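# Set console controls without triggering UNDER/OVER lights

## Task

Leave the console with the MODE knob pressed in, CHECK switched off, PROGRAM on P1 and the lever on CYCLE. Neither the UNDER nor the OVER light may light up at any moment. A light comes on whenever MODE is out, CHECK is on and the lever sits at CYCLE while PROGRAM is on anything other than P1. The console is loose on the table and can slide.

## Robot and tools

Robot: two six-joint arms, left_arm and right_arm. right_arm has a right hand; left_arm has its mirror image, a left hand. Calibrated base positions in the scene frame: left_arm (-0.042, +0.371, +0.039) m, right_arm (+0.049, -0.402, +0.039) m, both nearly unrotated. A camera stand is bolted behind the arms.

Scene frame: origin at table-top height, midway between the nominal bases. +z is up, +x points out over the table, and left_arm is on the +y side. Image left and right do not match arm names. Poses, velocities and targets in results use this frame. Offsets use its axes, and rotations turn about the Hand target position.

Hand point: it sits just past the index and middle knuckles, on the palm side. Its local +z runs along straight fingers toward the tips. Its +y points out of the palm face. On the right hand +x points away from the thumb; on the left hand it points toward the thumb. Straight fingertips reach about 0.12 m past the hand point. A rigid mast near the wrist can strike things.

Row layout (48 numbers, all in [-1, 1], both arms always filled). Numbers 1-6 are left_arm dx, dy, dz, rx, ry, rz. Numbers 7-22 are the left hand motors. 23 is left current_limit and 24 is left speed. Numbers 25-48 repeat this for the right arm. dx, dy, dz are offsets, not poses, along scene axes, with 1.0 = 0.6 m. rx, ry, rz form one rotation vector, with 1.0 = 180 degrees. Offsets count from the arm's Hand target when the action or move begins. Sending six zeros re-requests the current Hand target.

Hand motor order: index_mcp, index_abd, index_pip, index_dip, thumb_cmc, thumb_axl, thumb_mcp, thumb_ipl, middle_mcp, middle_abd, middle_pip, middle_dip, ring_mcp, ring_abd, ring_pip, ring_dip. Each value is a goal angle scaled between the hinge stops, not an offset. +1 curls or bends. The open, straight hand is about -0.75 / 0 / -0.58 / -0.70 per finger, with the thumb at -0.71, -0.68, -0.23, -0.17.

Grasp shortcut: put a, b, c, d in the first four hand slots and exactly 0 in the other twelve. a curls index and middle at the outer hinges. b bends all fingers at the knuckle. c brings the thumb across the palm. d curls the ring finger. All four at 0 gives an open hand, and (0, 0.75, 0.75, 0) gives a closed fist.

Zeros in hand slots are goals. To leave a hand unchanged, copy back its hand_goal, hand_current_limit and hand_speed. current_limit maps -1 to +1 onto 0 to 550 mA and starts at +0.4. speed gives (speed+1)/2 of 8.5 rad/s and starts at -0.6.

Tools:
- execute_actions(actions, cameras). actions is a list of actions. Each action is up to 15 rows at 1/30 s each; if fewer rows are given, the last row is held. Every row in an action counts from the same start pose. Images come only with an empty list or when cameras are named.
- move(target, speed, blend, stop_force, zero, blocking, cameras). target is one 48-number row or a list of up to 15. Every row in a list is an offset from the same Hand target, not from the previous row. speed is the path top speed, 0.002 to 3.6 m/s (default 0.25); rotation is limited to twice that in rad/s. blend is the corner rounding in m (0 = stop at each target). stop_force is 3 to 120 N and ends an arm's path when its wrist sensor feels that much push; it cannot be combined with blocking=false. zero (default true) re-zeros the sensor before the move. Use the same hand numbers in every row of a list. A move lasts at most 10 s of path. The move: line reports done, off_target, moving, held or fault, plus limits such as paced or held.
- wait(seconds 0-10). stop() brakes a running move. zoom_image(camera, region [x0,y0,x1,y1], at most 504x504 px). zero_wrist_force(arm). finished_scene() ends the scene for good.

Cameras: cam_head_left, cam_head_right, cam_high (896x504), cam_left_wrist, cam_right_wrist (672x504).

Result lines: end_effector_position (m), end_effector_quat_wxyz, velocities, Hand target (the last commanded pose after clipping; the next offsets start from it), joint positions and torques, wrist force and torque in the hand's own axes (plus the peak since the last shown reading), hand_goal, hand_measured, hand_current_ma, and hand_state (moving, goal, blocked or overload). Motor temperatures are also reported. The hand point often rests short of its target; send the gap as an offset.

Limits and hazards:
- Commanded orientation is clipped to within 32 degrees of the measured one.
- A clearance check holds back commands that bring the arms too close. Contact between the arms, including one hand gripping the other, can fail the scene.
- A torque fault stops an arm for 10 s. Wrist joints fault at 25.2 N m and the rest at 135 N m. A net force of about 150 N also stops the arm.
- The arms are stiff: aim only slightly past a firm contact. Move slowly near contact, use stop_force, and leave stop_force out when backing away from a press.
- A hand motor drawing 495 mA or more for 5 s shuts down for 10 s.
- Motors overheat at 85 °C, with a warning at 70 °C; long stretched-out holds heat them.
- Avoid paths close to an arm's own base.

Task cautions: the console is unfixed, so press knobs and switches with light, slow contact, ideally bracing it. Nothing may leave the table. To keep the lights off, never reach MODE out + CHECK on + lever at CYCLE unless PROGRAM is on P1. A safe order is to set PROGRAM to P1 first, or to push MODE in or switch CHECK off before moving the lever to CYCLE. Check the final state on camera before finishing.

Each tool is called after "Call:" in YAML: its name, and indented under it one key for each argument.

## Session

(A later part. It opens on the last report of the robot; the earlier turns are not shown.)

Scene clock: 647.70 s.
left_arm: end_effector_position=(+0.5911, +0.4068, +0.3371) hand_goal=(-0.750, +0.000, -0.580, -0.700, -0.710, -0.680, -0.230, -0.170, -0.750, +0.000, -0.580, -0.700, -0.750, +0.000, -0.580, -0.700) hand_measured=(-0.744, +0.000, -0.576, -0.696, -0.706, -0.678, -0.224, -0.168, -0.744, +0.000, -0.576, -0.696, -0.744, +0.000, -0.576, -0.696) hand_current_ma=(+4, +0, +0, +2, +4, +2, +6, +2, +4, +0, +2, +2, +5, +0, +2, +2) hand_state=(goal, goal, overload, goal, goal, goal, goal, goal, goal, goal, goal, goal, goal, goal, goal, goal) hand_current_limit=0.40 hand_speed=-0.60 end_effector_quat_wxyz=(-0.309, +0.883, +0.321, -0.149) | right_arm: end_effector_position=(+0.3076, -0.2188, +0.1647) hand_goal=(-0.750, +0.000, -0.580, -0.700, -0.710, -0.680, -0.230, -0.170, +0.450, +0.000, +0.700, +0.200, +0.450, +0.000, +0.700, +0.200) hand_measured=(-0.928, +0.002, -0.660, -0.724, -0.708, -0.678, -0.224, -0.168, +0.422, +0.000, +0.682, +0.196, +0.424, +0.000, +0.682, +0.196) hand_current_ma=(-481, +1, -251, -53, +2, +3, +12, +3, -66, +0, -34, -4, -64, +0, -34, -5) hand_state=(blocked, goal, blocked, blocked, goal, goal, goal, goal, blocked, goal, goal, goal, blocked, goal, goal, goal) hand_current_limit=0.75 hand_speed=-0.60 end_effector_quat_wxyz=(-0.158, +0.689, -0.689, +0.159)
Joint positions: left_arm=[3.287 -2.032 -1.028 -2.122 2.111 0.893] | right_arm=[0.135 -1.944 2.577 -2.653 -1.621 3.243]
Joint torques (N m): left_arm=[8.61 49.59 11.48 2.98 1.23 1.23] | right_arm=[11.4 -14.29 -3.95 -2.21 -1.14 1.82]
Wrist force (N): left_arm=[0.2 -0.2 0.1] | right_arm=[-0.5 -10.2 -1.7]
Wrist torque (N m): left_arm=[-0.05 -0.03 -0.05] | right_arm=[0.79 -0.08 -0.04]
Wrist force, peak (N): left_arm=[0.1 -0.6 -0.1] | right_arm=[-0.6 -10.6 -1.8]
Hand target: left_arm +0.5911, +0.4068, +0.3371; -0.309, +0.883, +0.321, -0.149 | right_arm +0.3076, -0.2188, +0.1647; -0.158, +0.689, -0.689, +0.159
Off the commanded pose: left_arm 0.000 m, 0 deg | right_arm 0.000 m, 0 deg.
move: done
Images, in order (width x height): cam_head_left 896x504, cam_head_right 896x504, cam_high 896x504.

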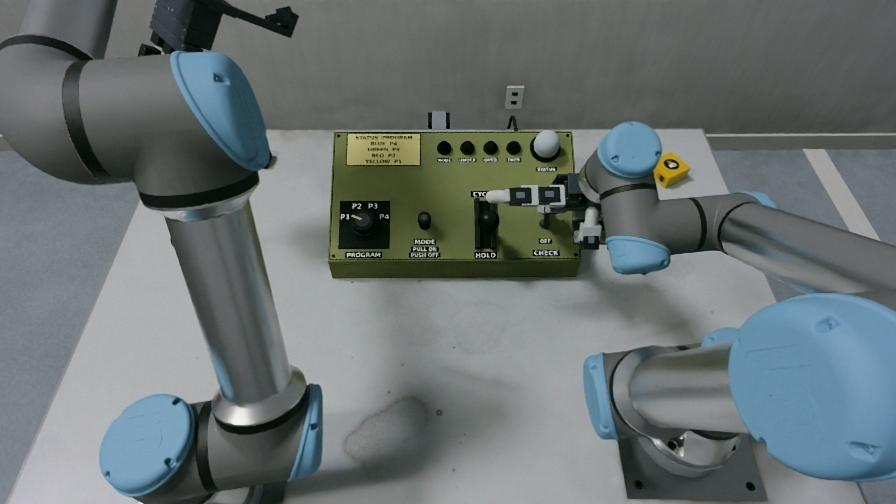

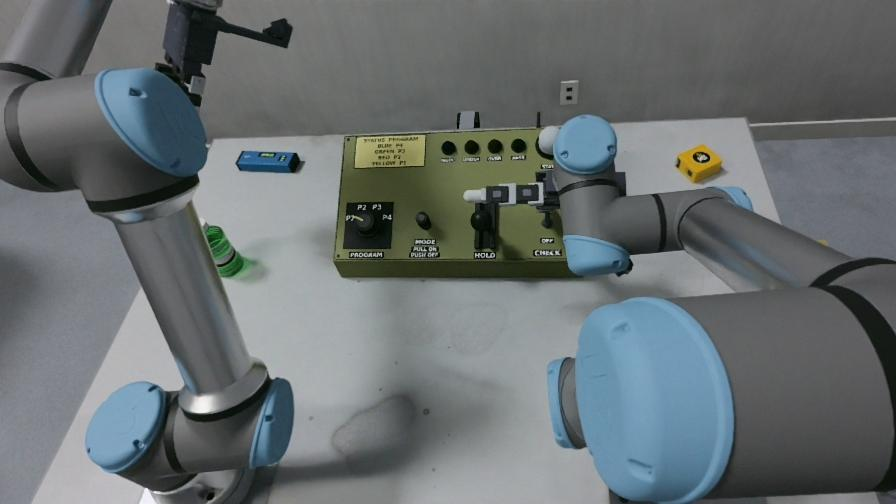

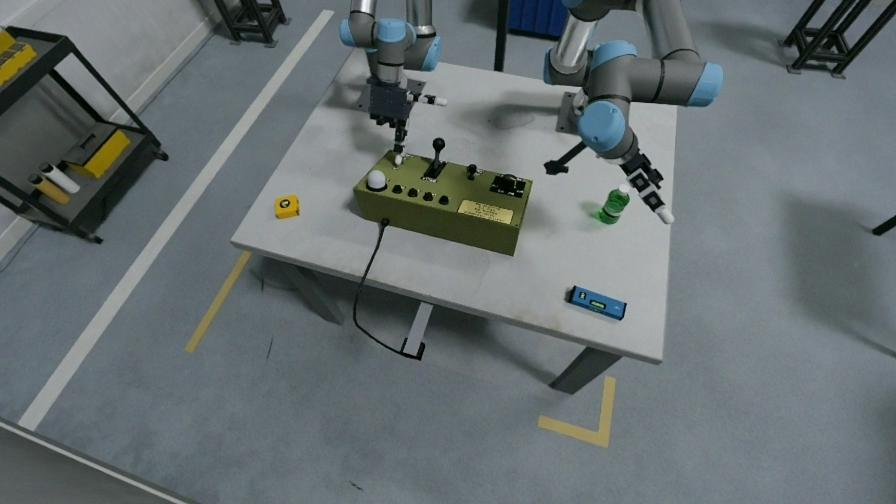

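Call:
move:
  target: [0,0,0,0,0,0,0,0,0,0,0,0,0,0,0,0,0,0,0,0,0,0,0.4,-0.6,-0.0375,0,-0.0183,0,0,0,-0.75,0,-0.58,-0.70,-0.71,-0.68,-0.23,-0.17,0.45,0.001,0.7,0.2,0.45,0.001,0.7,0.2,0.75,-0.6]
  speed: 0.02
  stop_force: 20
  zero: false
  cameras: ["cam_head_left","cam_head_right","cam_high"]

Call:
zoom_image:
  camera: "cam_head_left"
  region: [490, 130, 610, 280]

Call:
zoom_image:
  camera: "cam_high"
  region: [360, 100, 460, 210]

Scene clock: 714.67 s.
left_arm: end_effector_position=(+0.5911, +0.4068, +0.3371) hand_goal=(-0.750, +0.000, -0.580, -0.700, -0.710, -0.680, -0.230, -0.170, -0.750, +0.000, -0.580, -0.700, -0.750, +0.000, -0.580, -0.700) hand_measured=(-0.744, +0.000, -0.576, -0.696, -0.706, -0.678, -0.224, -0.168, -0.744, +0.000, -0.576, -0.696, -0.744, +0.000, -0.576, -0.696) hand_current_ma=(+4, +0, +0, +2, +4, +2, +6, +2, +4, +0, +2, +2, +5, +0, +2, +2) hand_state=(goal, goal, overload, goal, goal, goal, goal, goal, goal, goal, goal, goal, goal, goal, goal, goal) hand_current_limit=0.40 hand_speed=-0.60 end_effector_quat_wxyz=(-0.309, +0.883, +0.321, -0.149) | right_arm: end_effector_position=(+0.2851, -0.2188, +0.1537) hand_goal=(-0.750, +0.000, -0.580, -0.700, -0.710, -0.680, -0.230, -0.170, +0.450, +0.000, +0.700, +0.200, +0.450, +0.000, +0.700, +0.200) hand_measured=(-0.950, -0.004, -0.662, -0.734, -0.708, -0.678, -0.224, -0.168, +0.422, +0.000, +0.682, +0.196, +0.424, +0.000, +0.682, +0.196) hand_current_ma=(-481, -4, -260, -82, +2, +3, +12, +3, -66, +0, -34, -4, -64, +0, -34, -5) hand_state=(blocked, goal, blocked, blocked, goal, goal, goal, goal, blocked, goal, goal, goal, blocked, goal, goal, goal) hand_current_limit=0.75 hand_speed=-0.60 end_effector_quat_wxyz=(-0.158, +0.689, -0.689, +0.159)
Joint positions: left_arm=[3.287 -2.032 -1.028 -2.122 2.111 0.893] | right_arm=[0.146 -1.991 2.634 -2.662 -1.625 3.252]
Joint torques (N m): left_arm=[8.35 49.47 11.1 2.97 1.18 1.19] | right_arm=[14.03 -12.82 -3.01 -2.24 -1.61 1.78]
Wrist force (N): left_arm=[0.2 -0.4 0.0] | right_arm=[-0.7 -10.4 0.2]
Wrist torque (N m): left_arm=[-0.05 -0.02 -0.05] | right_arm=[0.65 -0.07 -0.06]
Wrist force, peak (N): left_arm=[0.0 -0.6 0.1] | right_arm=[-0.2 -12.2 -8.2]
Hand target: left_arm +0.5911, +0.4068, +0.3371; -0.309, +0.883, +0.321, -0.149 | right_arm +0.2851, -0.2188, +0.1537; -0.158, +0.689, -0.689, +0.159
Off the commanded pose: left_arm 0.000 m, 0 deg | right_arm 0.000 m, 0 deg.
move: done
Images, in order (width x height): cam_head_left 896x504, cam_head_right 896x504, cam_high 896x504.

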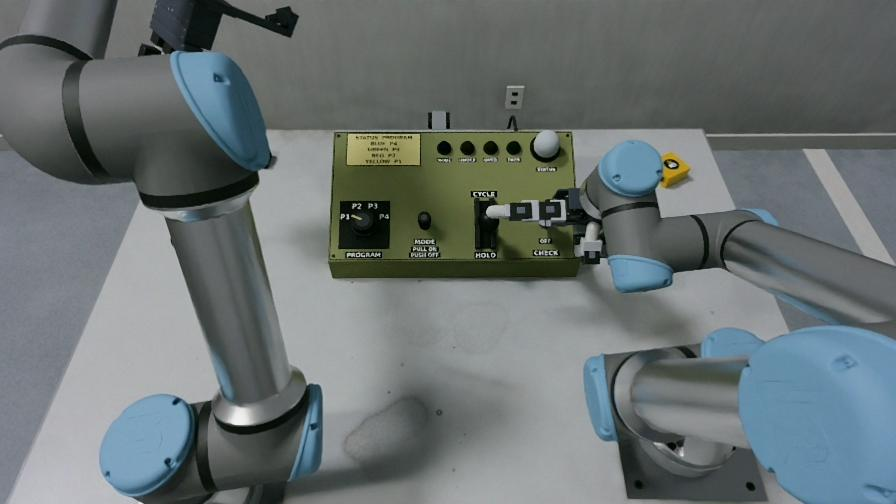

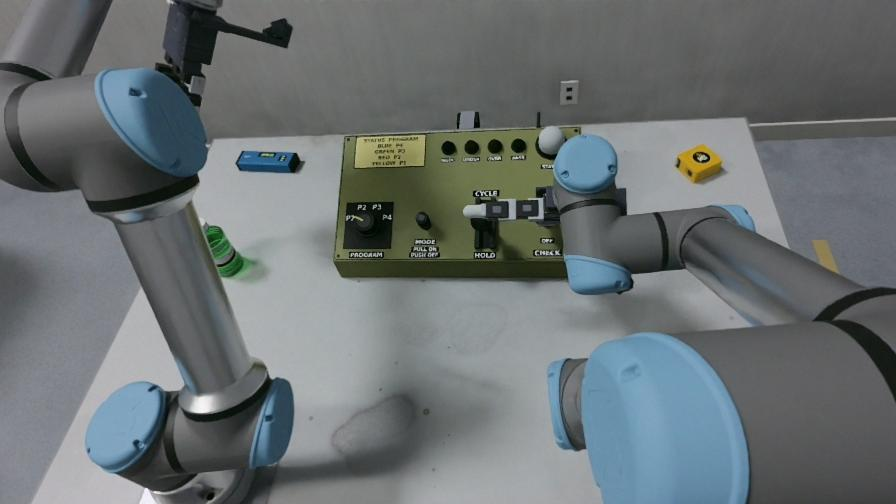

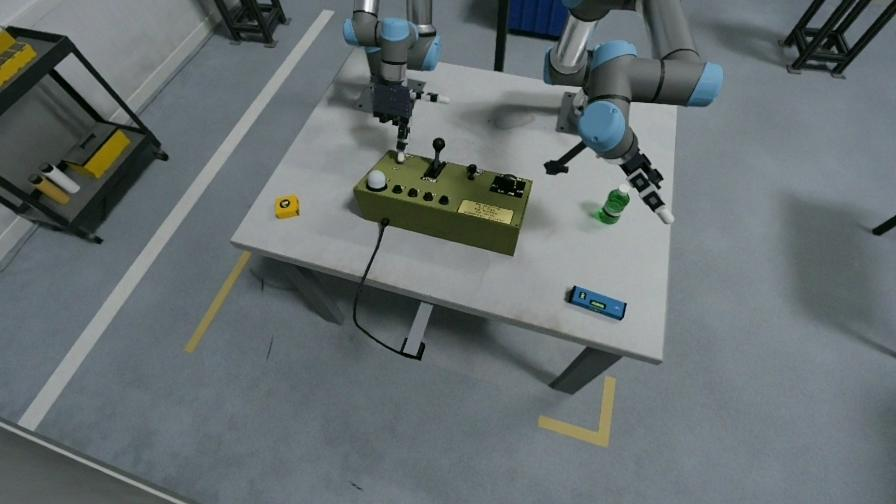

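Scaled by 3.360.

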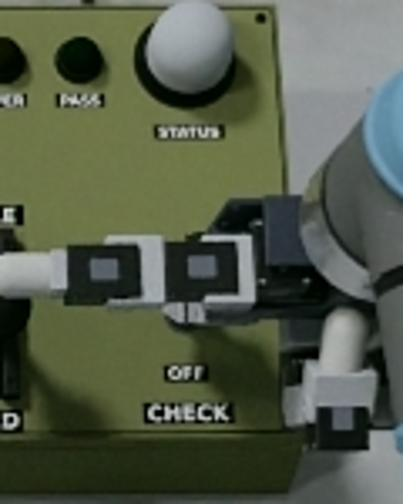

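Scaled by 4.582.

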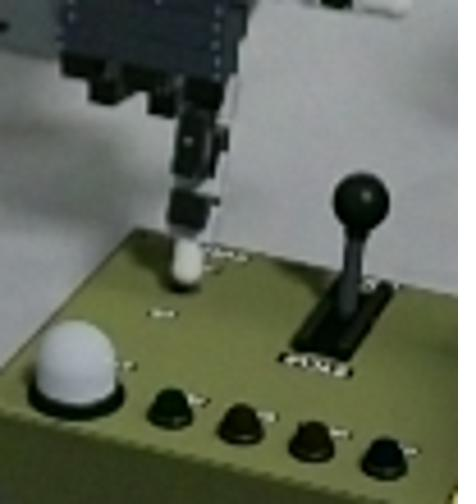

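Call:
move:
  target:
    - [0,0,0,0,0,0,0,0,0,0,0,0,0,0,0,0,0,0,0,0,0,0,0.4,-0.6,0.06,0,0.0292,0,0,0,-0.75,0,-0.58,-0.70,-0.71,-0.68,-0.23,-0.17,0.45,0.001,0.7,0.2,0.45,0.001,0.7,0.2,0.75,-0.6]
    - [0,0,0,0,0,0,0,0,0,0,0,0,0,0,0,0,0,0,0,0,0,0,0.4,-0.6,0.002,0,0.149,0,0,0,-0.75,0,-0.58,-0.70,-0.71,-0.68,-0.23,-0.17,0.45,0.001,0.7,0.2,0.45,0.001,0.7,0.2,0.75,-0.6]
  speed: [0.05,0.12]
  blend: [0.005,0]
  cameras: ["cam_head_left","cam_head_right","cam_high"]

Call:
zoom_image:
  camera: "cam_head_left"
  region: [490, 130, 610, 280]

Call:
zoom_image:
  camera: "cam_head_right"
  region: [480, 130, 600, 280]

Call:
zoom_image:
  camera: "cam_high"
  region: [360, 100, 460, 210]

Scene clock: 734.13 s.
left_arm: end_effector_position=(+0.5911, +0.4068, +0.3371) hand_goal=(-0.750, +0.000, -0.580, -0.700, -0.710, -0.680, -0.230, -0.170, -0.750, +0.000, -0.580, -0.700, -0.750, +0.000, -0.580, -0.700) hand_measured=(-0.744, +0.000, -0.576, -0.696, -0.706, -0.678, -0.224, -0.168, -0.744, +0.000, -0.576, -0.696, -0.744, +0.000, -0.576, -0.696) hand_current_ma=(+4, +0, +0, +2, +4, +2, +6, +2, +4, +0, +2, +2, +5, +0, +2, +2) hand_state=(goal, goal, overload, goal, goal, goal, goal, goal, goal, goal, goal, goal, goal, goal, goal, goal) hand_current_limit=0.40 hand_speed=-0.60 end_effector_quat_wxyz=(-0.309, +0.883, +0.321, -0.149) | right_arm: end_effector_position=(+0.2863, -0.2187, +0.2430) hand_goal=(-0.750, +0.000, -0.580, -0.700, -0.710, -0.680, -0.230, -0.170, +0.450, +0.000, +0.700, +0.200, +0.450, +0.000, +0.700, +0.200) hand_measured=(-0.748, -0.002, -0.582, -0.702, -0.708, -0.678, -0.224, -0.168, +0.422, +0.000, +0.682, +0.196, +0.424, +0.000, +0.682, +0.196) hand_current_ma=(+3, -3, -1, -3, +2, +3, +12, +3, -66, +0, -34, -4, -64, +0, -34, -5) hand_state=(goal, goal, goal, goal, goal, goal, goal, goal, blocked, goal, goal, goal, blocked, goal, goal, goal) hand_current_limit=0.75 hand_speed=-0.60 end_effector_quat_wxyz=(-0.158, +0.689, -0.689, +0.159)
Joint positions: left_arm=[3.287 -2.032 -1.028 -2.122 2.111 0.893] | right_arm=[0.146 -2.154 2.445 -2.311 -1.625 3.252]
Joint torques (N m): left_arm=[8.25 49.33 11.91 2.99 0.95 1.23] | right_arm=[-8.04 -7.96 -34.78 -1.4 1.25 -2.05]
Wrist force (N): left_arm=[-0.2 -0.4 0.0] | right_arm=[-0.3 -1.4 0.3]
Wrist torque (N m): left_arm=[-0.04 0.02 -0.08] | right_arm=[0.09 -0.05 -0.08]
Wrist force, peak (N): left_arm=[0.1 -0.6 0.2] | right_arm=[-1.0 -11.1 0.0]
Hand target: left_arm +0.5911, +0.4068, +0.3371; -0.309, +0.883, +0.321, -0.149 | right_arm +0.2863, -0.2188, +0.2431; -0.158, +0.689, -0.689, +0.159
Off the commanded pose: left_arm 0.000 m, 0 deg | right_arm 0.000 m, 0 deg.
move: done
Images, in order (width x height): cam_head_left 896x504, cam_head_right 896x504, cam_high 896x504.

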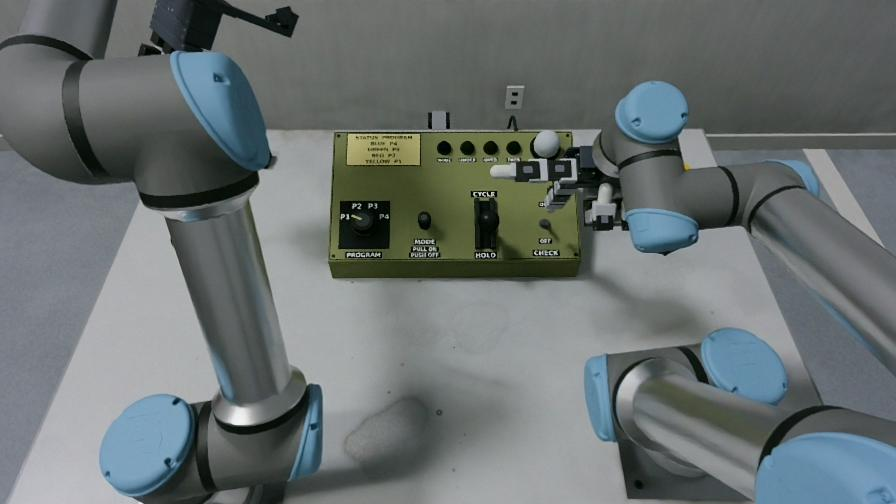

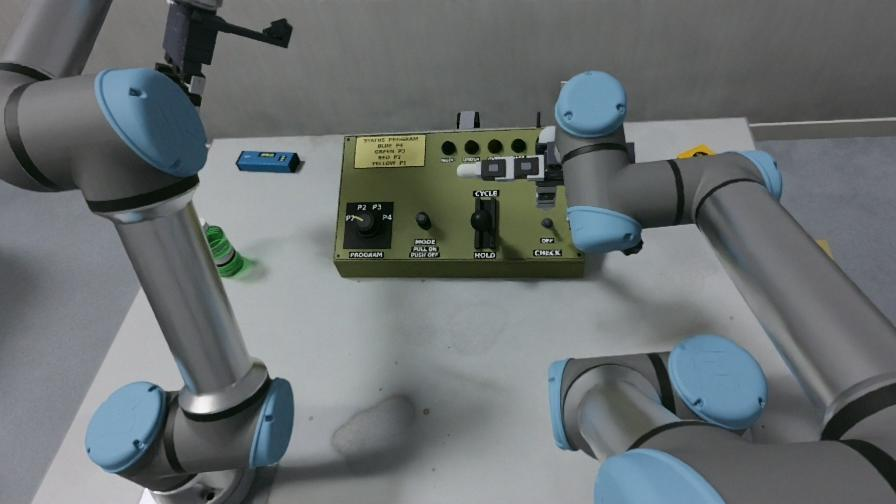

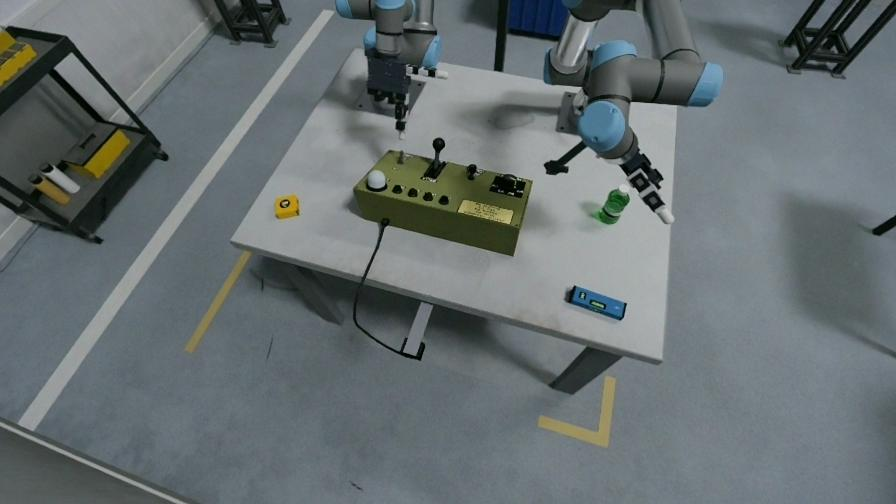

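Scaled by 3.360.

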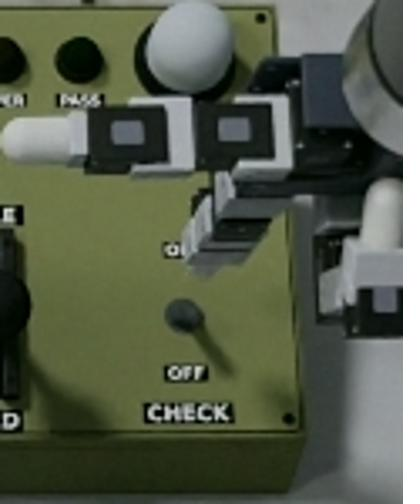

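Scaled by 3.360.

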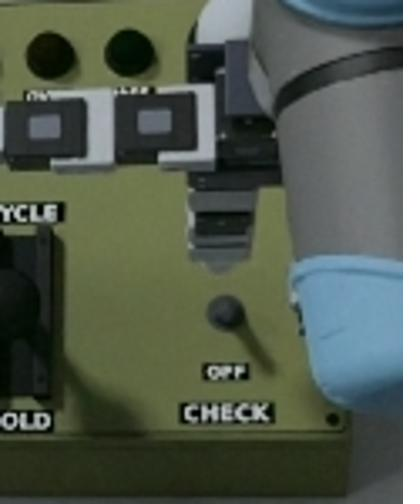

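Scaled by 4.582.

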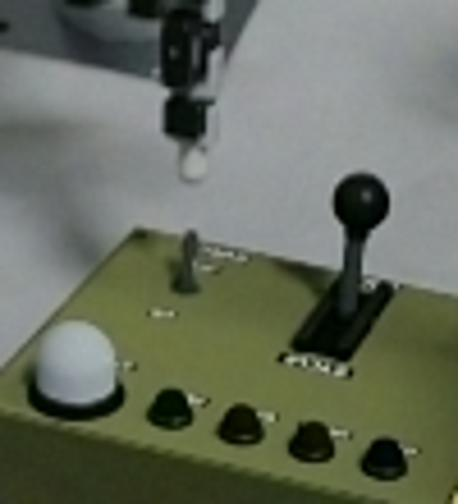

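Call:
move:
  target:
    - [0,0,0,0,0,0,0,0,0,0,0,0,0,0,0,0,0,0,0,0,0,0,0.4,-0.6,0,0,0,0,0,0,0.45,0,0.7,0.2,-0.71,-0.68,-0.23,-0.17,0.45,0.001,0.7,0.2,0.45,0.001,0.7,0.2,0.4,-0.6]
    - [0,0,0,0,0,0,0,0,0,0,0,0,0,0,0,0,0,0,0,0,0,0,0.4,-0.6,-0.0605,0.1647,0.0117,0,0,0,0.45,0,0.7,0.2,-0.71,-0.68,-0.23,-0.17,0.45,0.001,0.7,0.2,0.45,0.001,0.7,0.2,0.4,-0.6]
    - [0,0,0,0,0,0,0,0,0,0,0,0,0,0,0,0,0,0,0,0,0,0,0.4,-0.6,-0.0538,0.2763,-0.0717,0,0,0,0.45,0,0.7,0.2,-0.71,-0.68,-0.23,-0.17,0.45,0.001,0.7,0.2,0.45,0.001,0.7,0.2,0.4,-0.6]
    - [0,0,0,0,0,0,0,0,0,0,0,0,0,0,0,0,0,0,0,0,0,0,0.4,-0.6,-0.0538,0.2763,-0.2885,0,0,0,0.45,0,0.7,0.2,-0.71,-0.68,-0.23,-0.17,0.45,0.001,0.7,0.2,0.45,0.001,0.7,0.2,0.4,-0.6]
  speed: [0.15,0.2,0.2,0.1]
  blend: [0,0.03,0.03,0]
  cameras: ["all"]

Call:
zoom_image:
  camera: "cam_head_left"
  region: [400, 130, 560, 290]

Call:
zoom_image:
  camera: "cam_head_right"
  region: [390, 130, 550, 290]

Call:
zoom_image:
  camera: "cam_high"
  region: [370, 80, 510, 200]

Scene clock: 826.03 s.
left_arm: end_effector_position=(+0.5911, +0.4068, +0.3371) hand_goal=(-0.750, +0.000, -0.580, -0.700, -0.710, -0.680, -0.230, -0.170, -0.750, +0.000, -0.580, -0.700, -0.750, +0.000, -0.580, -0.700) hand_measured=(-0.744, +0.000, -0.576, -0.696, -0.706, -0.678, -0.224, -0.168, -0.744, +0.000, -0.576, -0.696, -0.744, +0.000, -0.576, -0.696) hand_current_ma=(+4, +0, +0, +2, +4, +2, +6, +2, +4, +0, +2, +2, +5, +0, +2, +2) hand_state=(goal, goal, overload, goal, goal, goal, goal, goal, goal, goal, goal, goal, goal, goal, goal, goal) hand_current_limit=0.40 hand_speed=-0.60 end_effector_quat_wxyz=(-0.309, +0.883, +0.321, -0.149) | right_arm: end_effector_position=(+0.2540, -0.0530, +0.0701) hand_goal=(+0.450, +0.000, +0.700, +0.200, -0.710, -0.680, -0.230, -0.170, +0.450, +0.000, +0.700, +0.200, +0.450, +0.000, +0.700, +0.200) hand_measured=(+0.428, -0.002, +0.684, +0.196, -0.708, -0.678, -0.224, -0.168, +0.422, +0.000, +0.682, +0.196, +0.424, +0.000, +0.682, +0.196) hand_current_ma=(-49, -3, -32, -4, +2, +3, +12, +3, -66, +0, -34, -4, -64, +0, -34, -5) hand_state=(blocked, goal, goal, goal, goal, goal, goal, goal, blocked, goal, goal, goal, blocked, goal, goal, goal) hand_current_limit=0.40 hand_speed=-0.60 end_effector_quat_wxyz=(-0.158, +0.689, -0.689, +0.159)
Joint positions: left_arm=[3.287 -2.032 -1.028 -2.122 2.111 0.893] | right_arm=[0.722 -1.42 2.481 -2.987 -1.856 3.789]
Joint torques (N m): left_arm=[7.8 49.52 11.93 2.85 0.76 1.09] | right_arm=[12.75 -8.98 -2.76 -4.64 0.85 -2.06]
Wrist force (N): left_arm=[-0.1 -0.3 0.2] | right_arm=[-0.3 -1.3 0.7]
Wrist torque (N m): left_arm=[-0.05 0.02 -0.08] | right_arm=[0.16 -0.06 -0.12]
Wrist force, peak (N): left_arm=[0.0 -0.5 0.5] | right_arm=[-0.1 -1.5 1.2]
Hand target: left_arm +0.5911, +0.4068, +0.3371; -0.309, +0.883, +0.321, -0.149 | right_arm +0.2540, -0.0530, +0.0700; -0.158, +0.689, -0.689, +0.159
Off the commanded pose: left_arm 0.000 m, 0 deg | right_arm 0.000 m, 0 deg.
move: done

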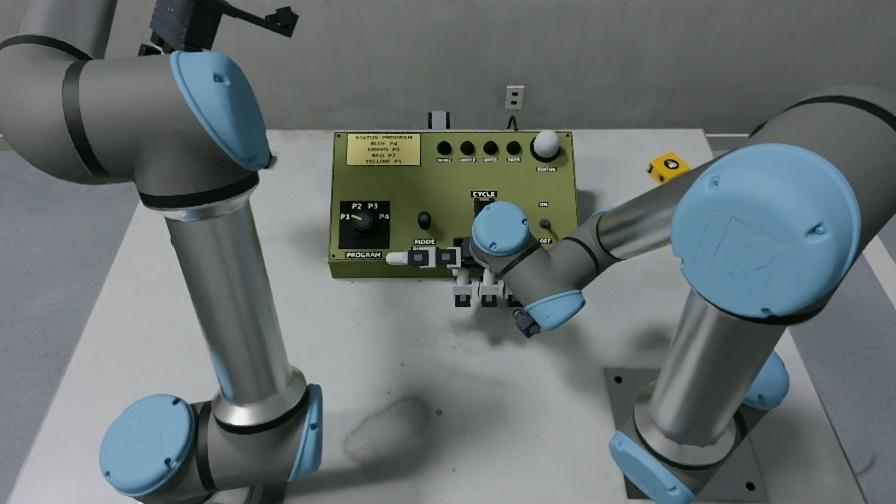

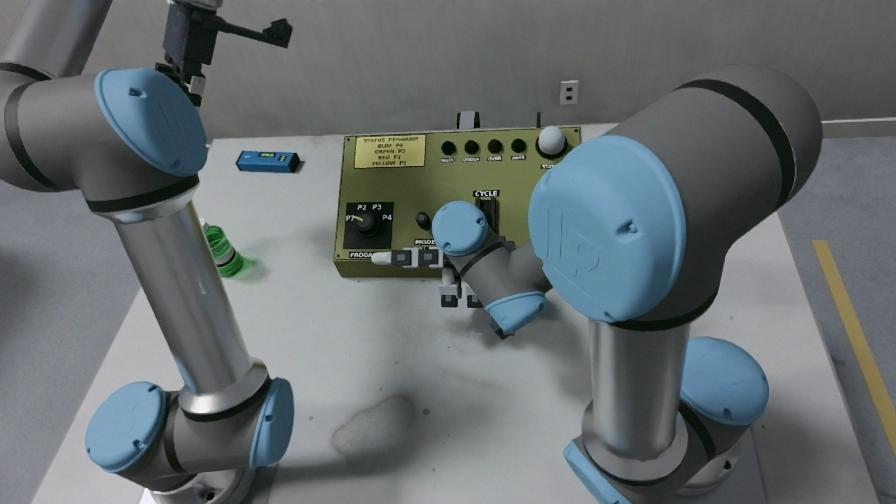

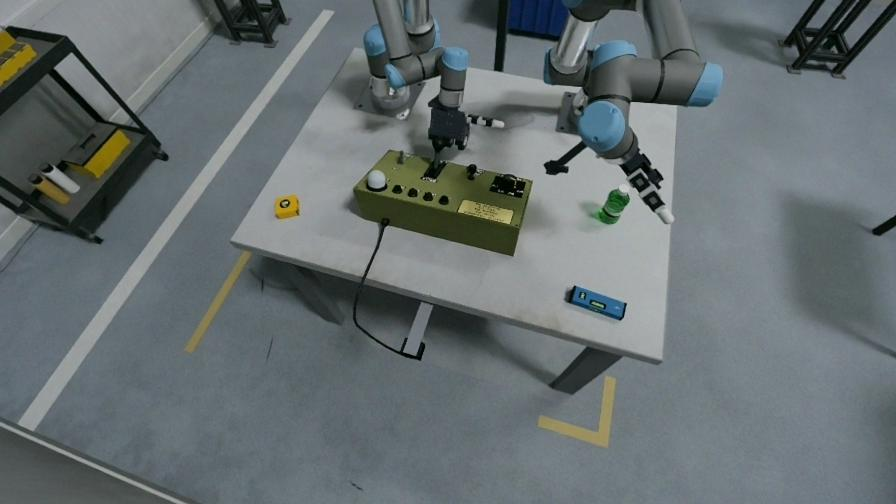

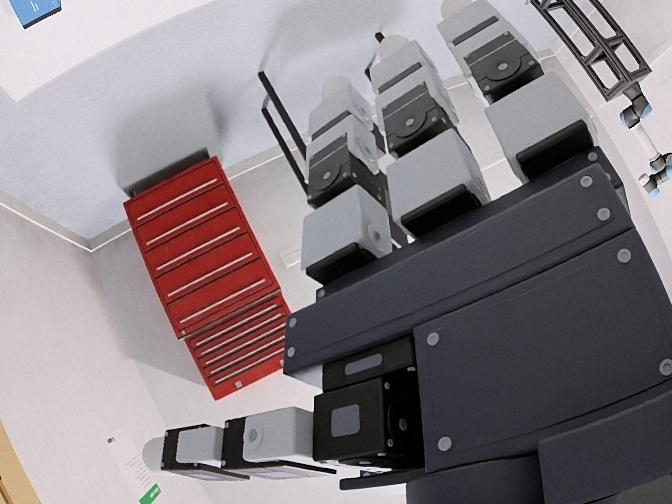

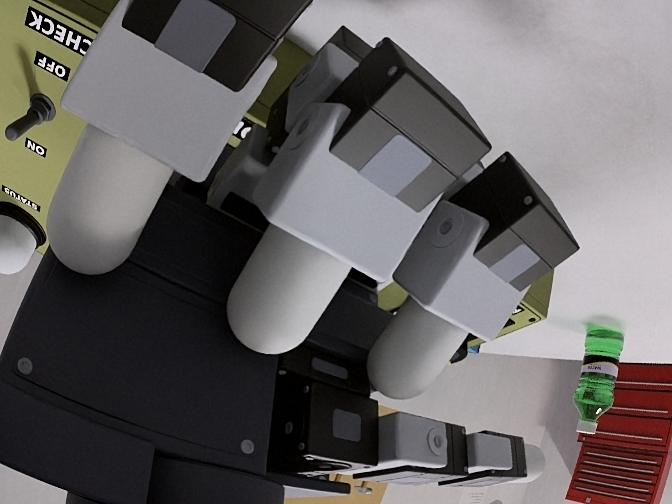

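Scaled by 3.150.

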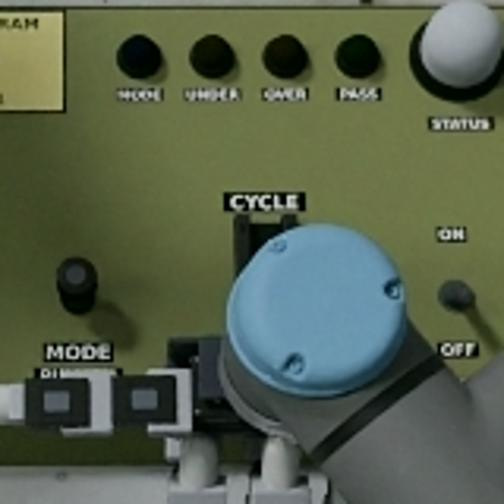

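Scaled by 3.150.

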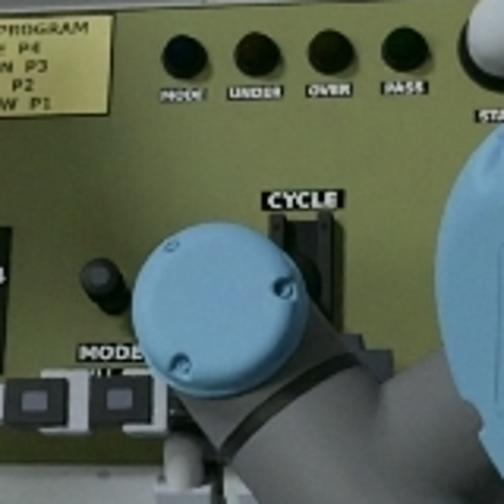

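Scaled by 3.600.

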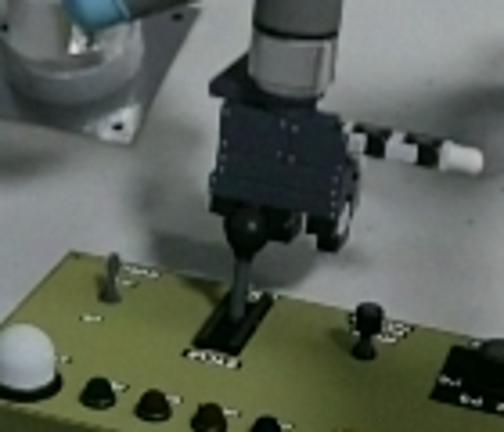

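Call:
move:
  target: [0,0,0,0,0,0,0,0,0,0,0,0,0,0,0,0,0,0,0,0,0,0,0.4,-0.6,0.1634,0,0.0627,0,0,0,0.45,0,0.7,0.2,-0.71,-0.68,-0.23,-0.17,0.45,0.001,0.7,0.2,0.45,0.001,0.7,0.2,0.4,-0.6]
  speed: 0.03
  stop_force: 18
  cameras: ["cam_head_left","cam_head_right","cam_high"]

Call:
zoom_image:
  camera: "cam_high"
  region: [370, 80, 510, 200]

Call:
zoom_image:
  camera: "cam_head_left"
  region: [400, 130, 560, 290]

Scene clock: 848.37 s.
left_arm: end_effector_position=(+0.5911, +0.4068, +0.3371) hand_goal=(-0.750, +0.000, -0.580, -0.700, -0.710, -0.680, -0.230, -0.170, -0.750, +0.000, -0.580, -0.700, -0.750, +0.000, -0.580, -0.700) hand_measured=(-0.744, +0.000, -0.576, -0.696, -0.706, -0.678, -0.224, -0.168, -0.744, +0.000, -0.576, -0.696, -0.744, +0.000, -0.576, -0.696) hand_current_ma=(+4, +0, +0, +2, +4, +2, +6, +2, +4, +0, +2, +2, +5, +0, +2, +2) hand_state=(goal, goal, overload, goal, goal, goal, goal, goal, goal, goal, goal, goal, goal, goal, goal, goal) hand_current_limit=0.40 hand_speed=-0.60 end_effector_quat_wxyz=(-0.309, +0.883, +0.321, -0.149) | right_arm: end_effector_position=(+0.3373, -0.0530, +0.1020) hand_goal=(+0.450, +0.000, +0.700, +0.200, -0.710, -0.680, -0.230, -0.170, +0.450, +0.000, +0.700, +0.200, +0.450, +0.000, +0.700, +0.200) hand_measured=(+0.428, -0.002, +0.684, +0.196, -0.708, -0.678, -0.224, -0.168, +0.422, +0.000, +0.682, +0.196, +0.424, +0.000, +0.682, +0.196) hand_current_ma=(-49, -3, -32, -4, +2, +3, +12, +3, -66, +0, -34, -4, -64, +0, -34, -5) hand_state=(blocked, goal, goal, goal, goal, goal, goal, goal, blocked, goal, goal, goal, blocked, goal, goal, goal) hand_current_limit=0.40 hand_speed=-0.60 end_effector_quat_wxyz=(-0.158, +0.689, -0.689, +0.159)
Joint positions: left_arm=[3.287 -2.032 -1.028 -2.122 2.111 0.893] | right_arm=[0.59 -1.407 2.33 -2.881 -1.808 3.662]
Joint torques (N m): left_arm=[7.9 48.94 11.81 2.97 0.77 1.13] | right_arm=[7.72 -38.45 -10.78 -7.07 -2.63 2.03]
Wrist force (N): left_arm=[0.1 -0.1 0.1] | right_arm=[0.8 15.8 -4.1]
Wrist torque (N m): left_arm=[-0.03 -0.01 -0.07] | right_arm=[1.52 0.06 0.44]
Wrist force, peak (N): left_arm=[0.1 -0.6 0.2] | right_arm=[3.0 30.2 -17.4]
Hand target: left_arm +0.5911, +0.4068, +0.3371; -0.309, +0.883, +0.321, -0.149 | right_arm +0.3373, -0.0530, +0.1020; -0.158, +0.689, -0.689, +0.159 (not the last commanded pose)
Off the commanded pose: left_arm 0.000 m, 0 deg | right_arm 0.016 m, 0 deg.
move: contact (right_arm)
Images, in order (width x height): cam_head_left 896x504, cam_head_right 896x504, cam_high 896x504.

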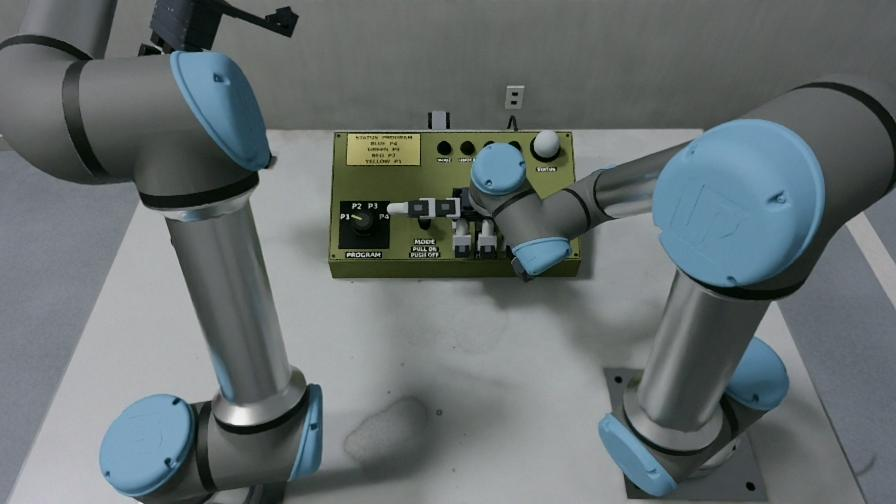

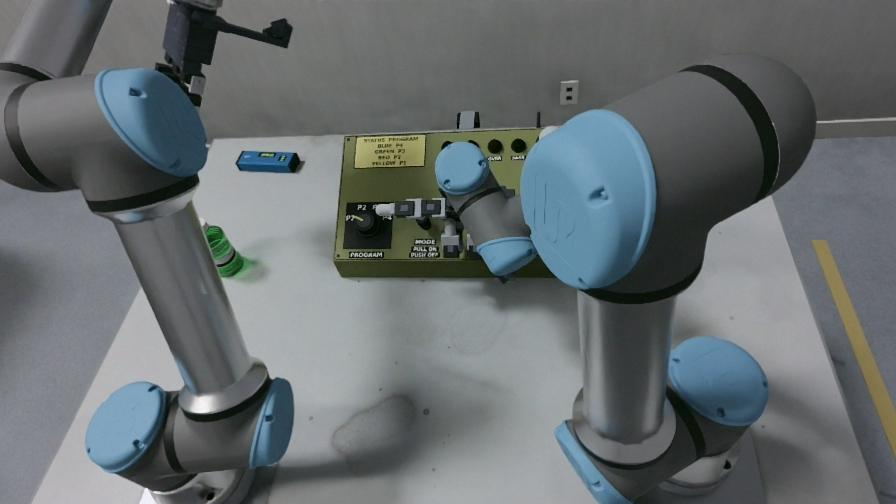

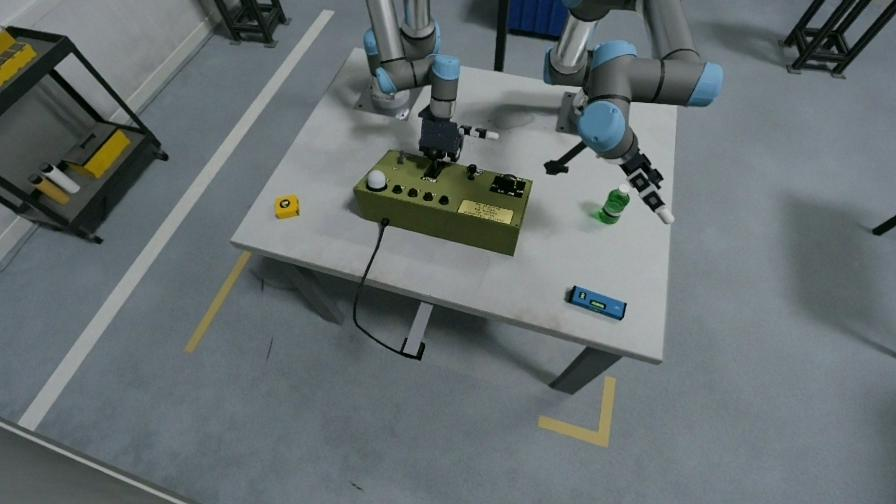

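Scaled by 3.600.

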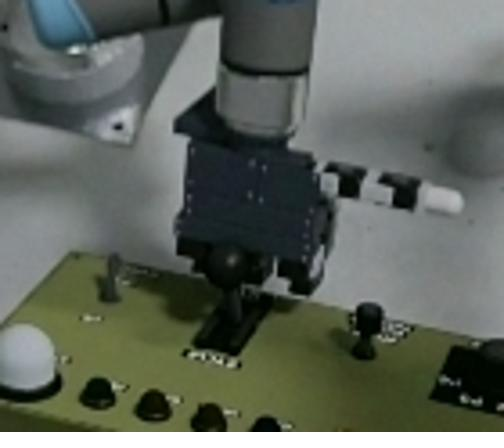

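Scaled by 3.150.

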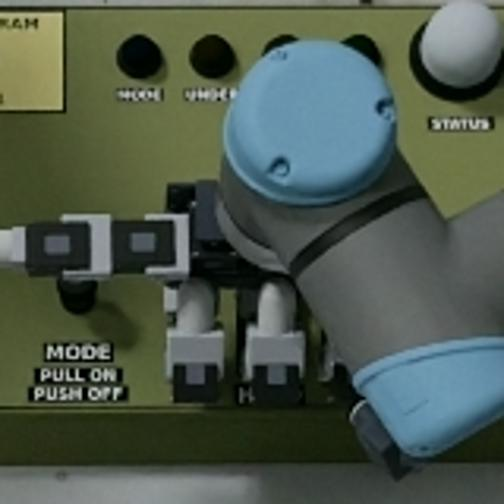

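Call:
move:
  target:
    - [0,0,0,0,0,0,0,0,0,0,0,0,0,0,0,0,0,0,0,0,0,0,0.4,-0.6,-0.0933,0,-0.0358,0,0,0,0.45,0,0.7,0.2,-0.71,-0.68,-0.23,-0.17,0.45,0.001,0.7,0.2,0.45,0.001,0.7,0.2,0.4,-0.6]
    - [0,0,0,0,0,0,0,0,0,0,0,0,0,0,0,0,0,0,0,0,0,0,0.4,-0.6,-0.112,0,0.2467,0,0,0,0.45,0,0.7,0.2,-0.71,-0.68,-0.23,-0.17,0.45,0.001,0.7,0.2,0.45,0.001,0.7,0.2,0.4,-0.6]
    - [0,0,0,0,0,0,0,0,0,0,0,0,0,0,0,0,0,0,0,0,0,0,0.4,-0.6,-0.1455,-0.3283,0.2967,0,0,0,0.45,0,0.7,0.2,-0.71,-0.68,-0.23,-0.17,0.45,0.001,0.7,0.2,0.45,0.001,0.7,0.2,0.4,-0.6]
  speed: [0.06,0.15,0.2]
  blend: [0.01,0.03,0]
  cameras: ["all"]

Call:
zoom_image:
  camera: "cam_high"
  region: [350, 130, 540, 260]

Call:
zoom_image:
  camera: "cam_head_left"
  region: [430, 130, 590, 290]

Call:
zoom_image:
  camera: "cam_head_right"
  region: [330, 120, 590, 290]

Scene clock: 874.07 s.
left_arm: end_effector_position=(+0.5911, +0.4068, +0.3371) hand_goal=(-0.750, +0.000, -0.580, -0.700, -0.710, -0.680, -0.230, -0.170, -0.750, +0.000, -0.580, -0.700, -0.750, +0.000, -0.580, -0.700) hand_measured=(-0.744, +0.000, -0.576, -0.696, -0.706, -0.678, -0.224, -0.168, -0.744, +0.000, -0.576, -0.696, -0.744, +0.000, -0.576, -0.696) hand_current_ma=(+4, +0, +0, +2, +4, +2, +6, +2, +4, +0, +2, +2, +5, +0, +2, +2) hand_state=(goal, goal, overload, goal, goal, goal, goal, goal, goal, goal, goal, goal, goal, goal, goal, goal) hand_current_limit=0.40 hand_speed=-0.60 end_effector_quat_wxyz=(-0.309, +0.883, +0.321, -0.149) | right_arm: end_effector_position=(+0.2501, -0.2499, +0.2800) hand_goal=(+0.450, +0.000, +0.700, +0.200, -0.710, -0.680, -0.230, -0.170, +0.450, +0.000, +0.700, +0.200, +0.450, +0.000, +0.700, +0.200) hand_measured=(+0.428, -0.002, +0.684, +0.196, -0.708, -0.678, -0.224, -0.168, +0.422, +0.000, +0.682, +0.196, +0.424, +0.000, +0.682, +0.196) hand_current_ma=(-49, -3, -32, -4, +2, +3, +12, +3, -66, +0, -34, -4, -64, +0, -34, -5) hand_state=(blocked, goal, goal, goal, goal, goal, goal, goal, blocked, goal, goal, goal, blocked, goal, goal, goal) hand_current_limit=0.40 hand_speed=-0.60 end_effector_quat_wxyz=(-0.158, +0.689, -0.689, +0.159)
Joint positions: left_arm=[3.287 -2.032 -1.028 -2.122 2.111 0.893] | right_arm=[0.001 -2.379 2.416 -2.06 -1.562 3.122]
Joint torques (N m): left_arm=[7.79 48.92 12.03 3.05 0.44 1] | right_arm=[-7.92 -3.85 -12.57 -1.05 1.17 -2.25]
Wrist force (N): left_arm=[0.1 -0.3 0.2] | right_arm=[0.3 -1.2 0.3]
Wrist torque (N m): left_arm=[-0.06 -0.02 -0.06] | right_arm=[0.22 -0.13 0.03]
Wrist force, peak (N): left_arm=[-0.1 -0.6 0.1] | right_arm=[0.7 16.1 -4.1]
Hand target: left_arm +0.5911, +0.4068, +0.3371; -0.309, +0.883, +0.321, -0.149 | right_arm +0.2500, -0.2500, +0.2800; -0.158, +0.689, -0.689, +0.159
Off the commanded pose: left_arm 0.000 m, 0 deg | right_arm 0.000 m, 0 deg.
move: done

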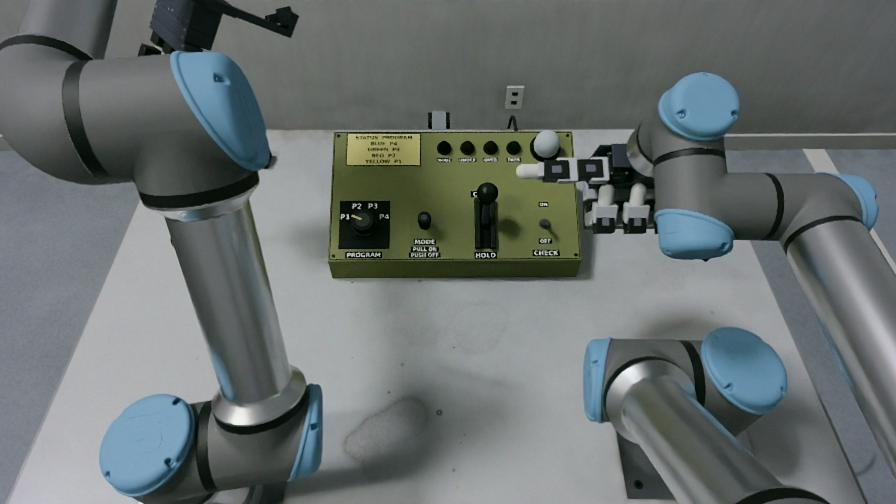

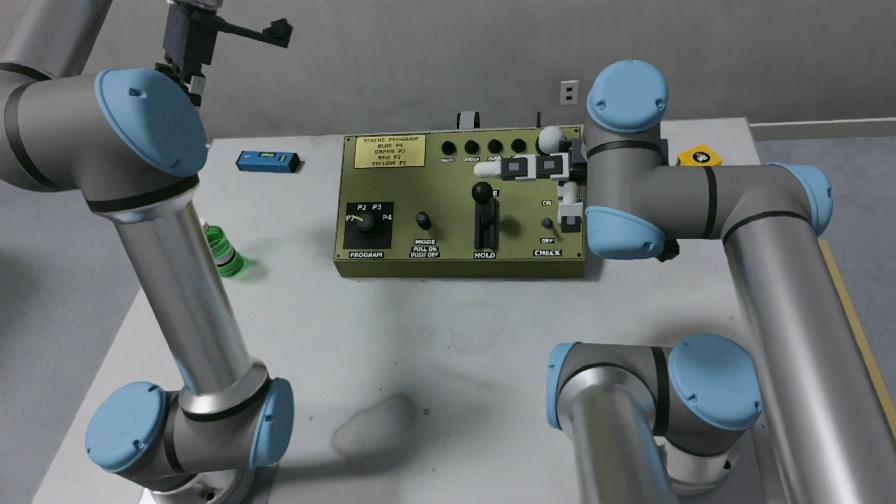

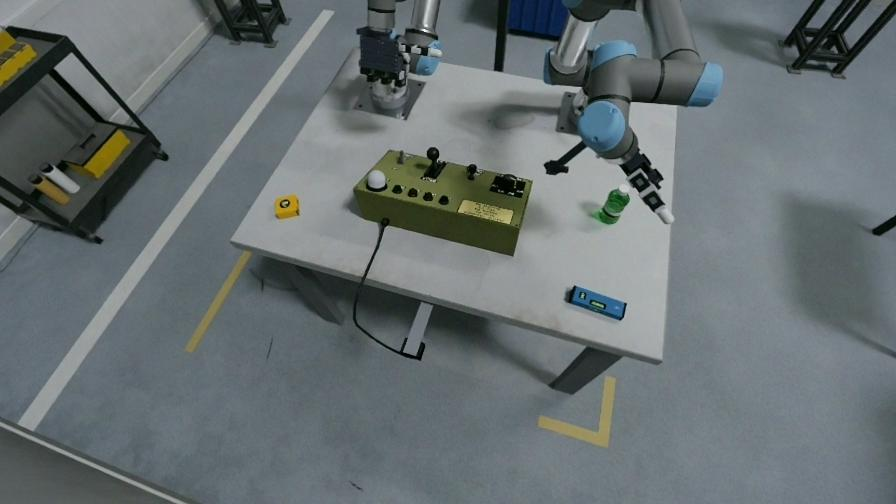

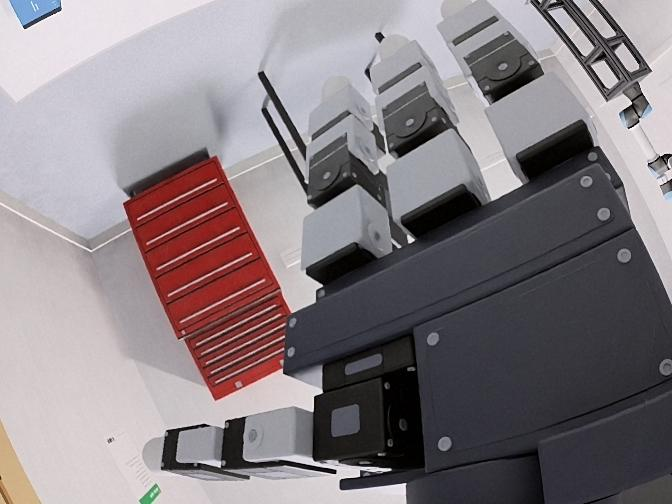

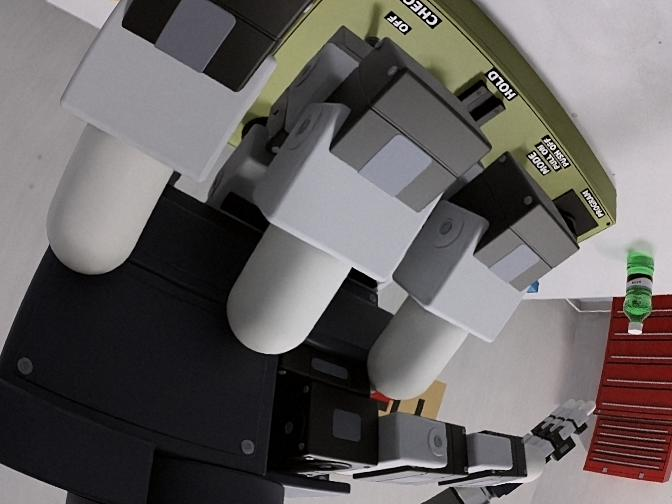

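Scaled by 2.653.

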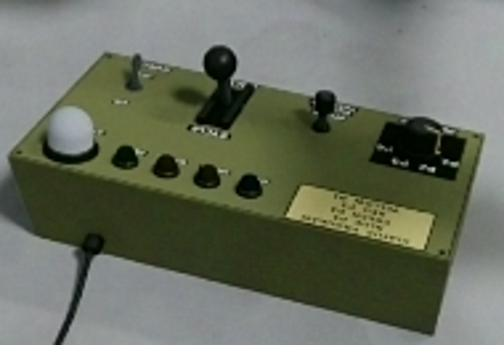

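Scaled by 3.150.

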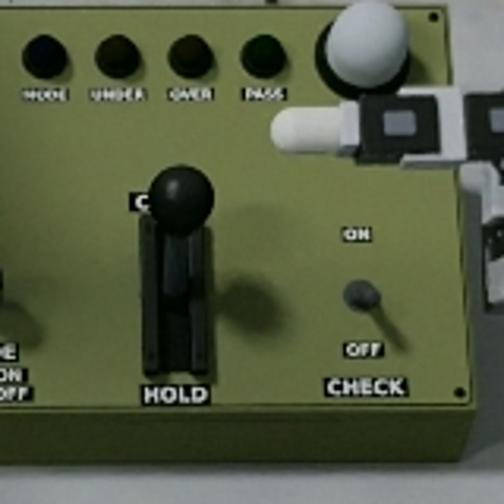

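Scaled by 1.938.

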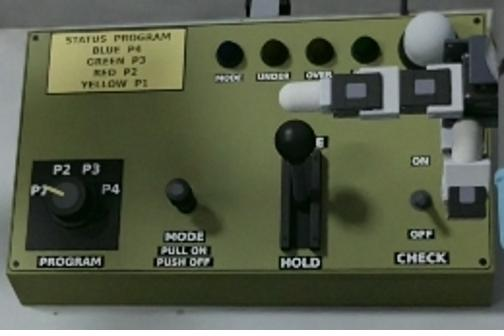

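Call:
finished_scene:

The scene is finished: the task was done.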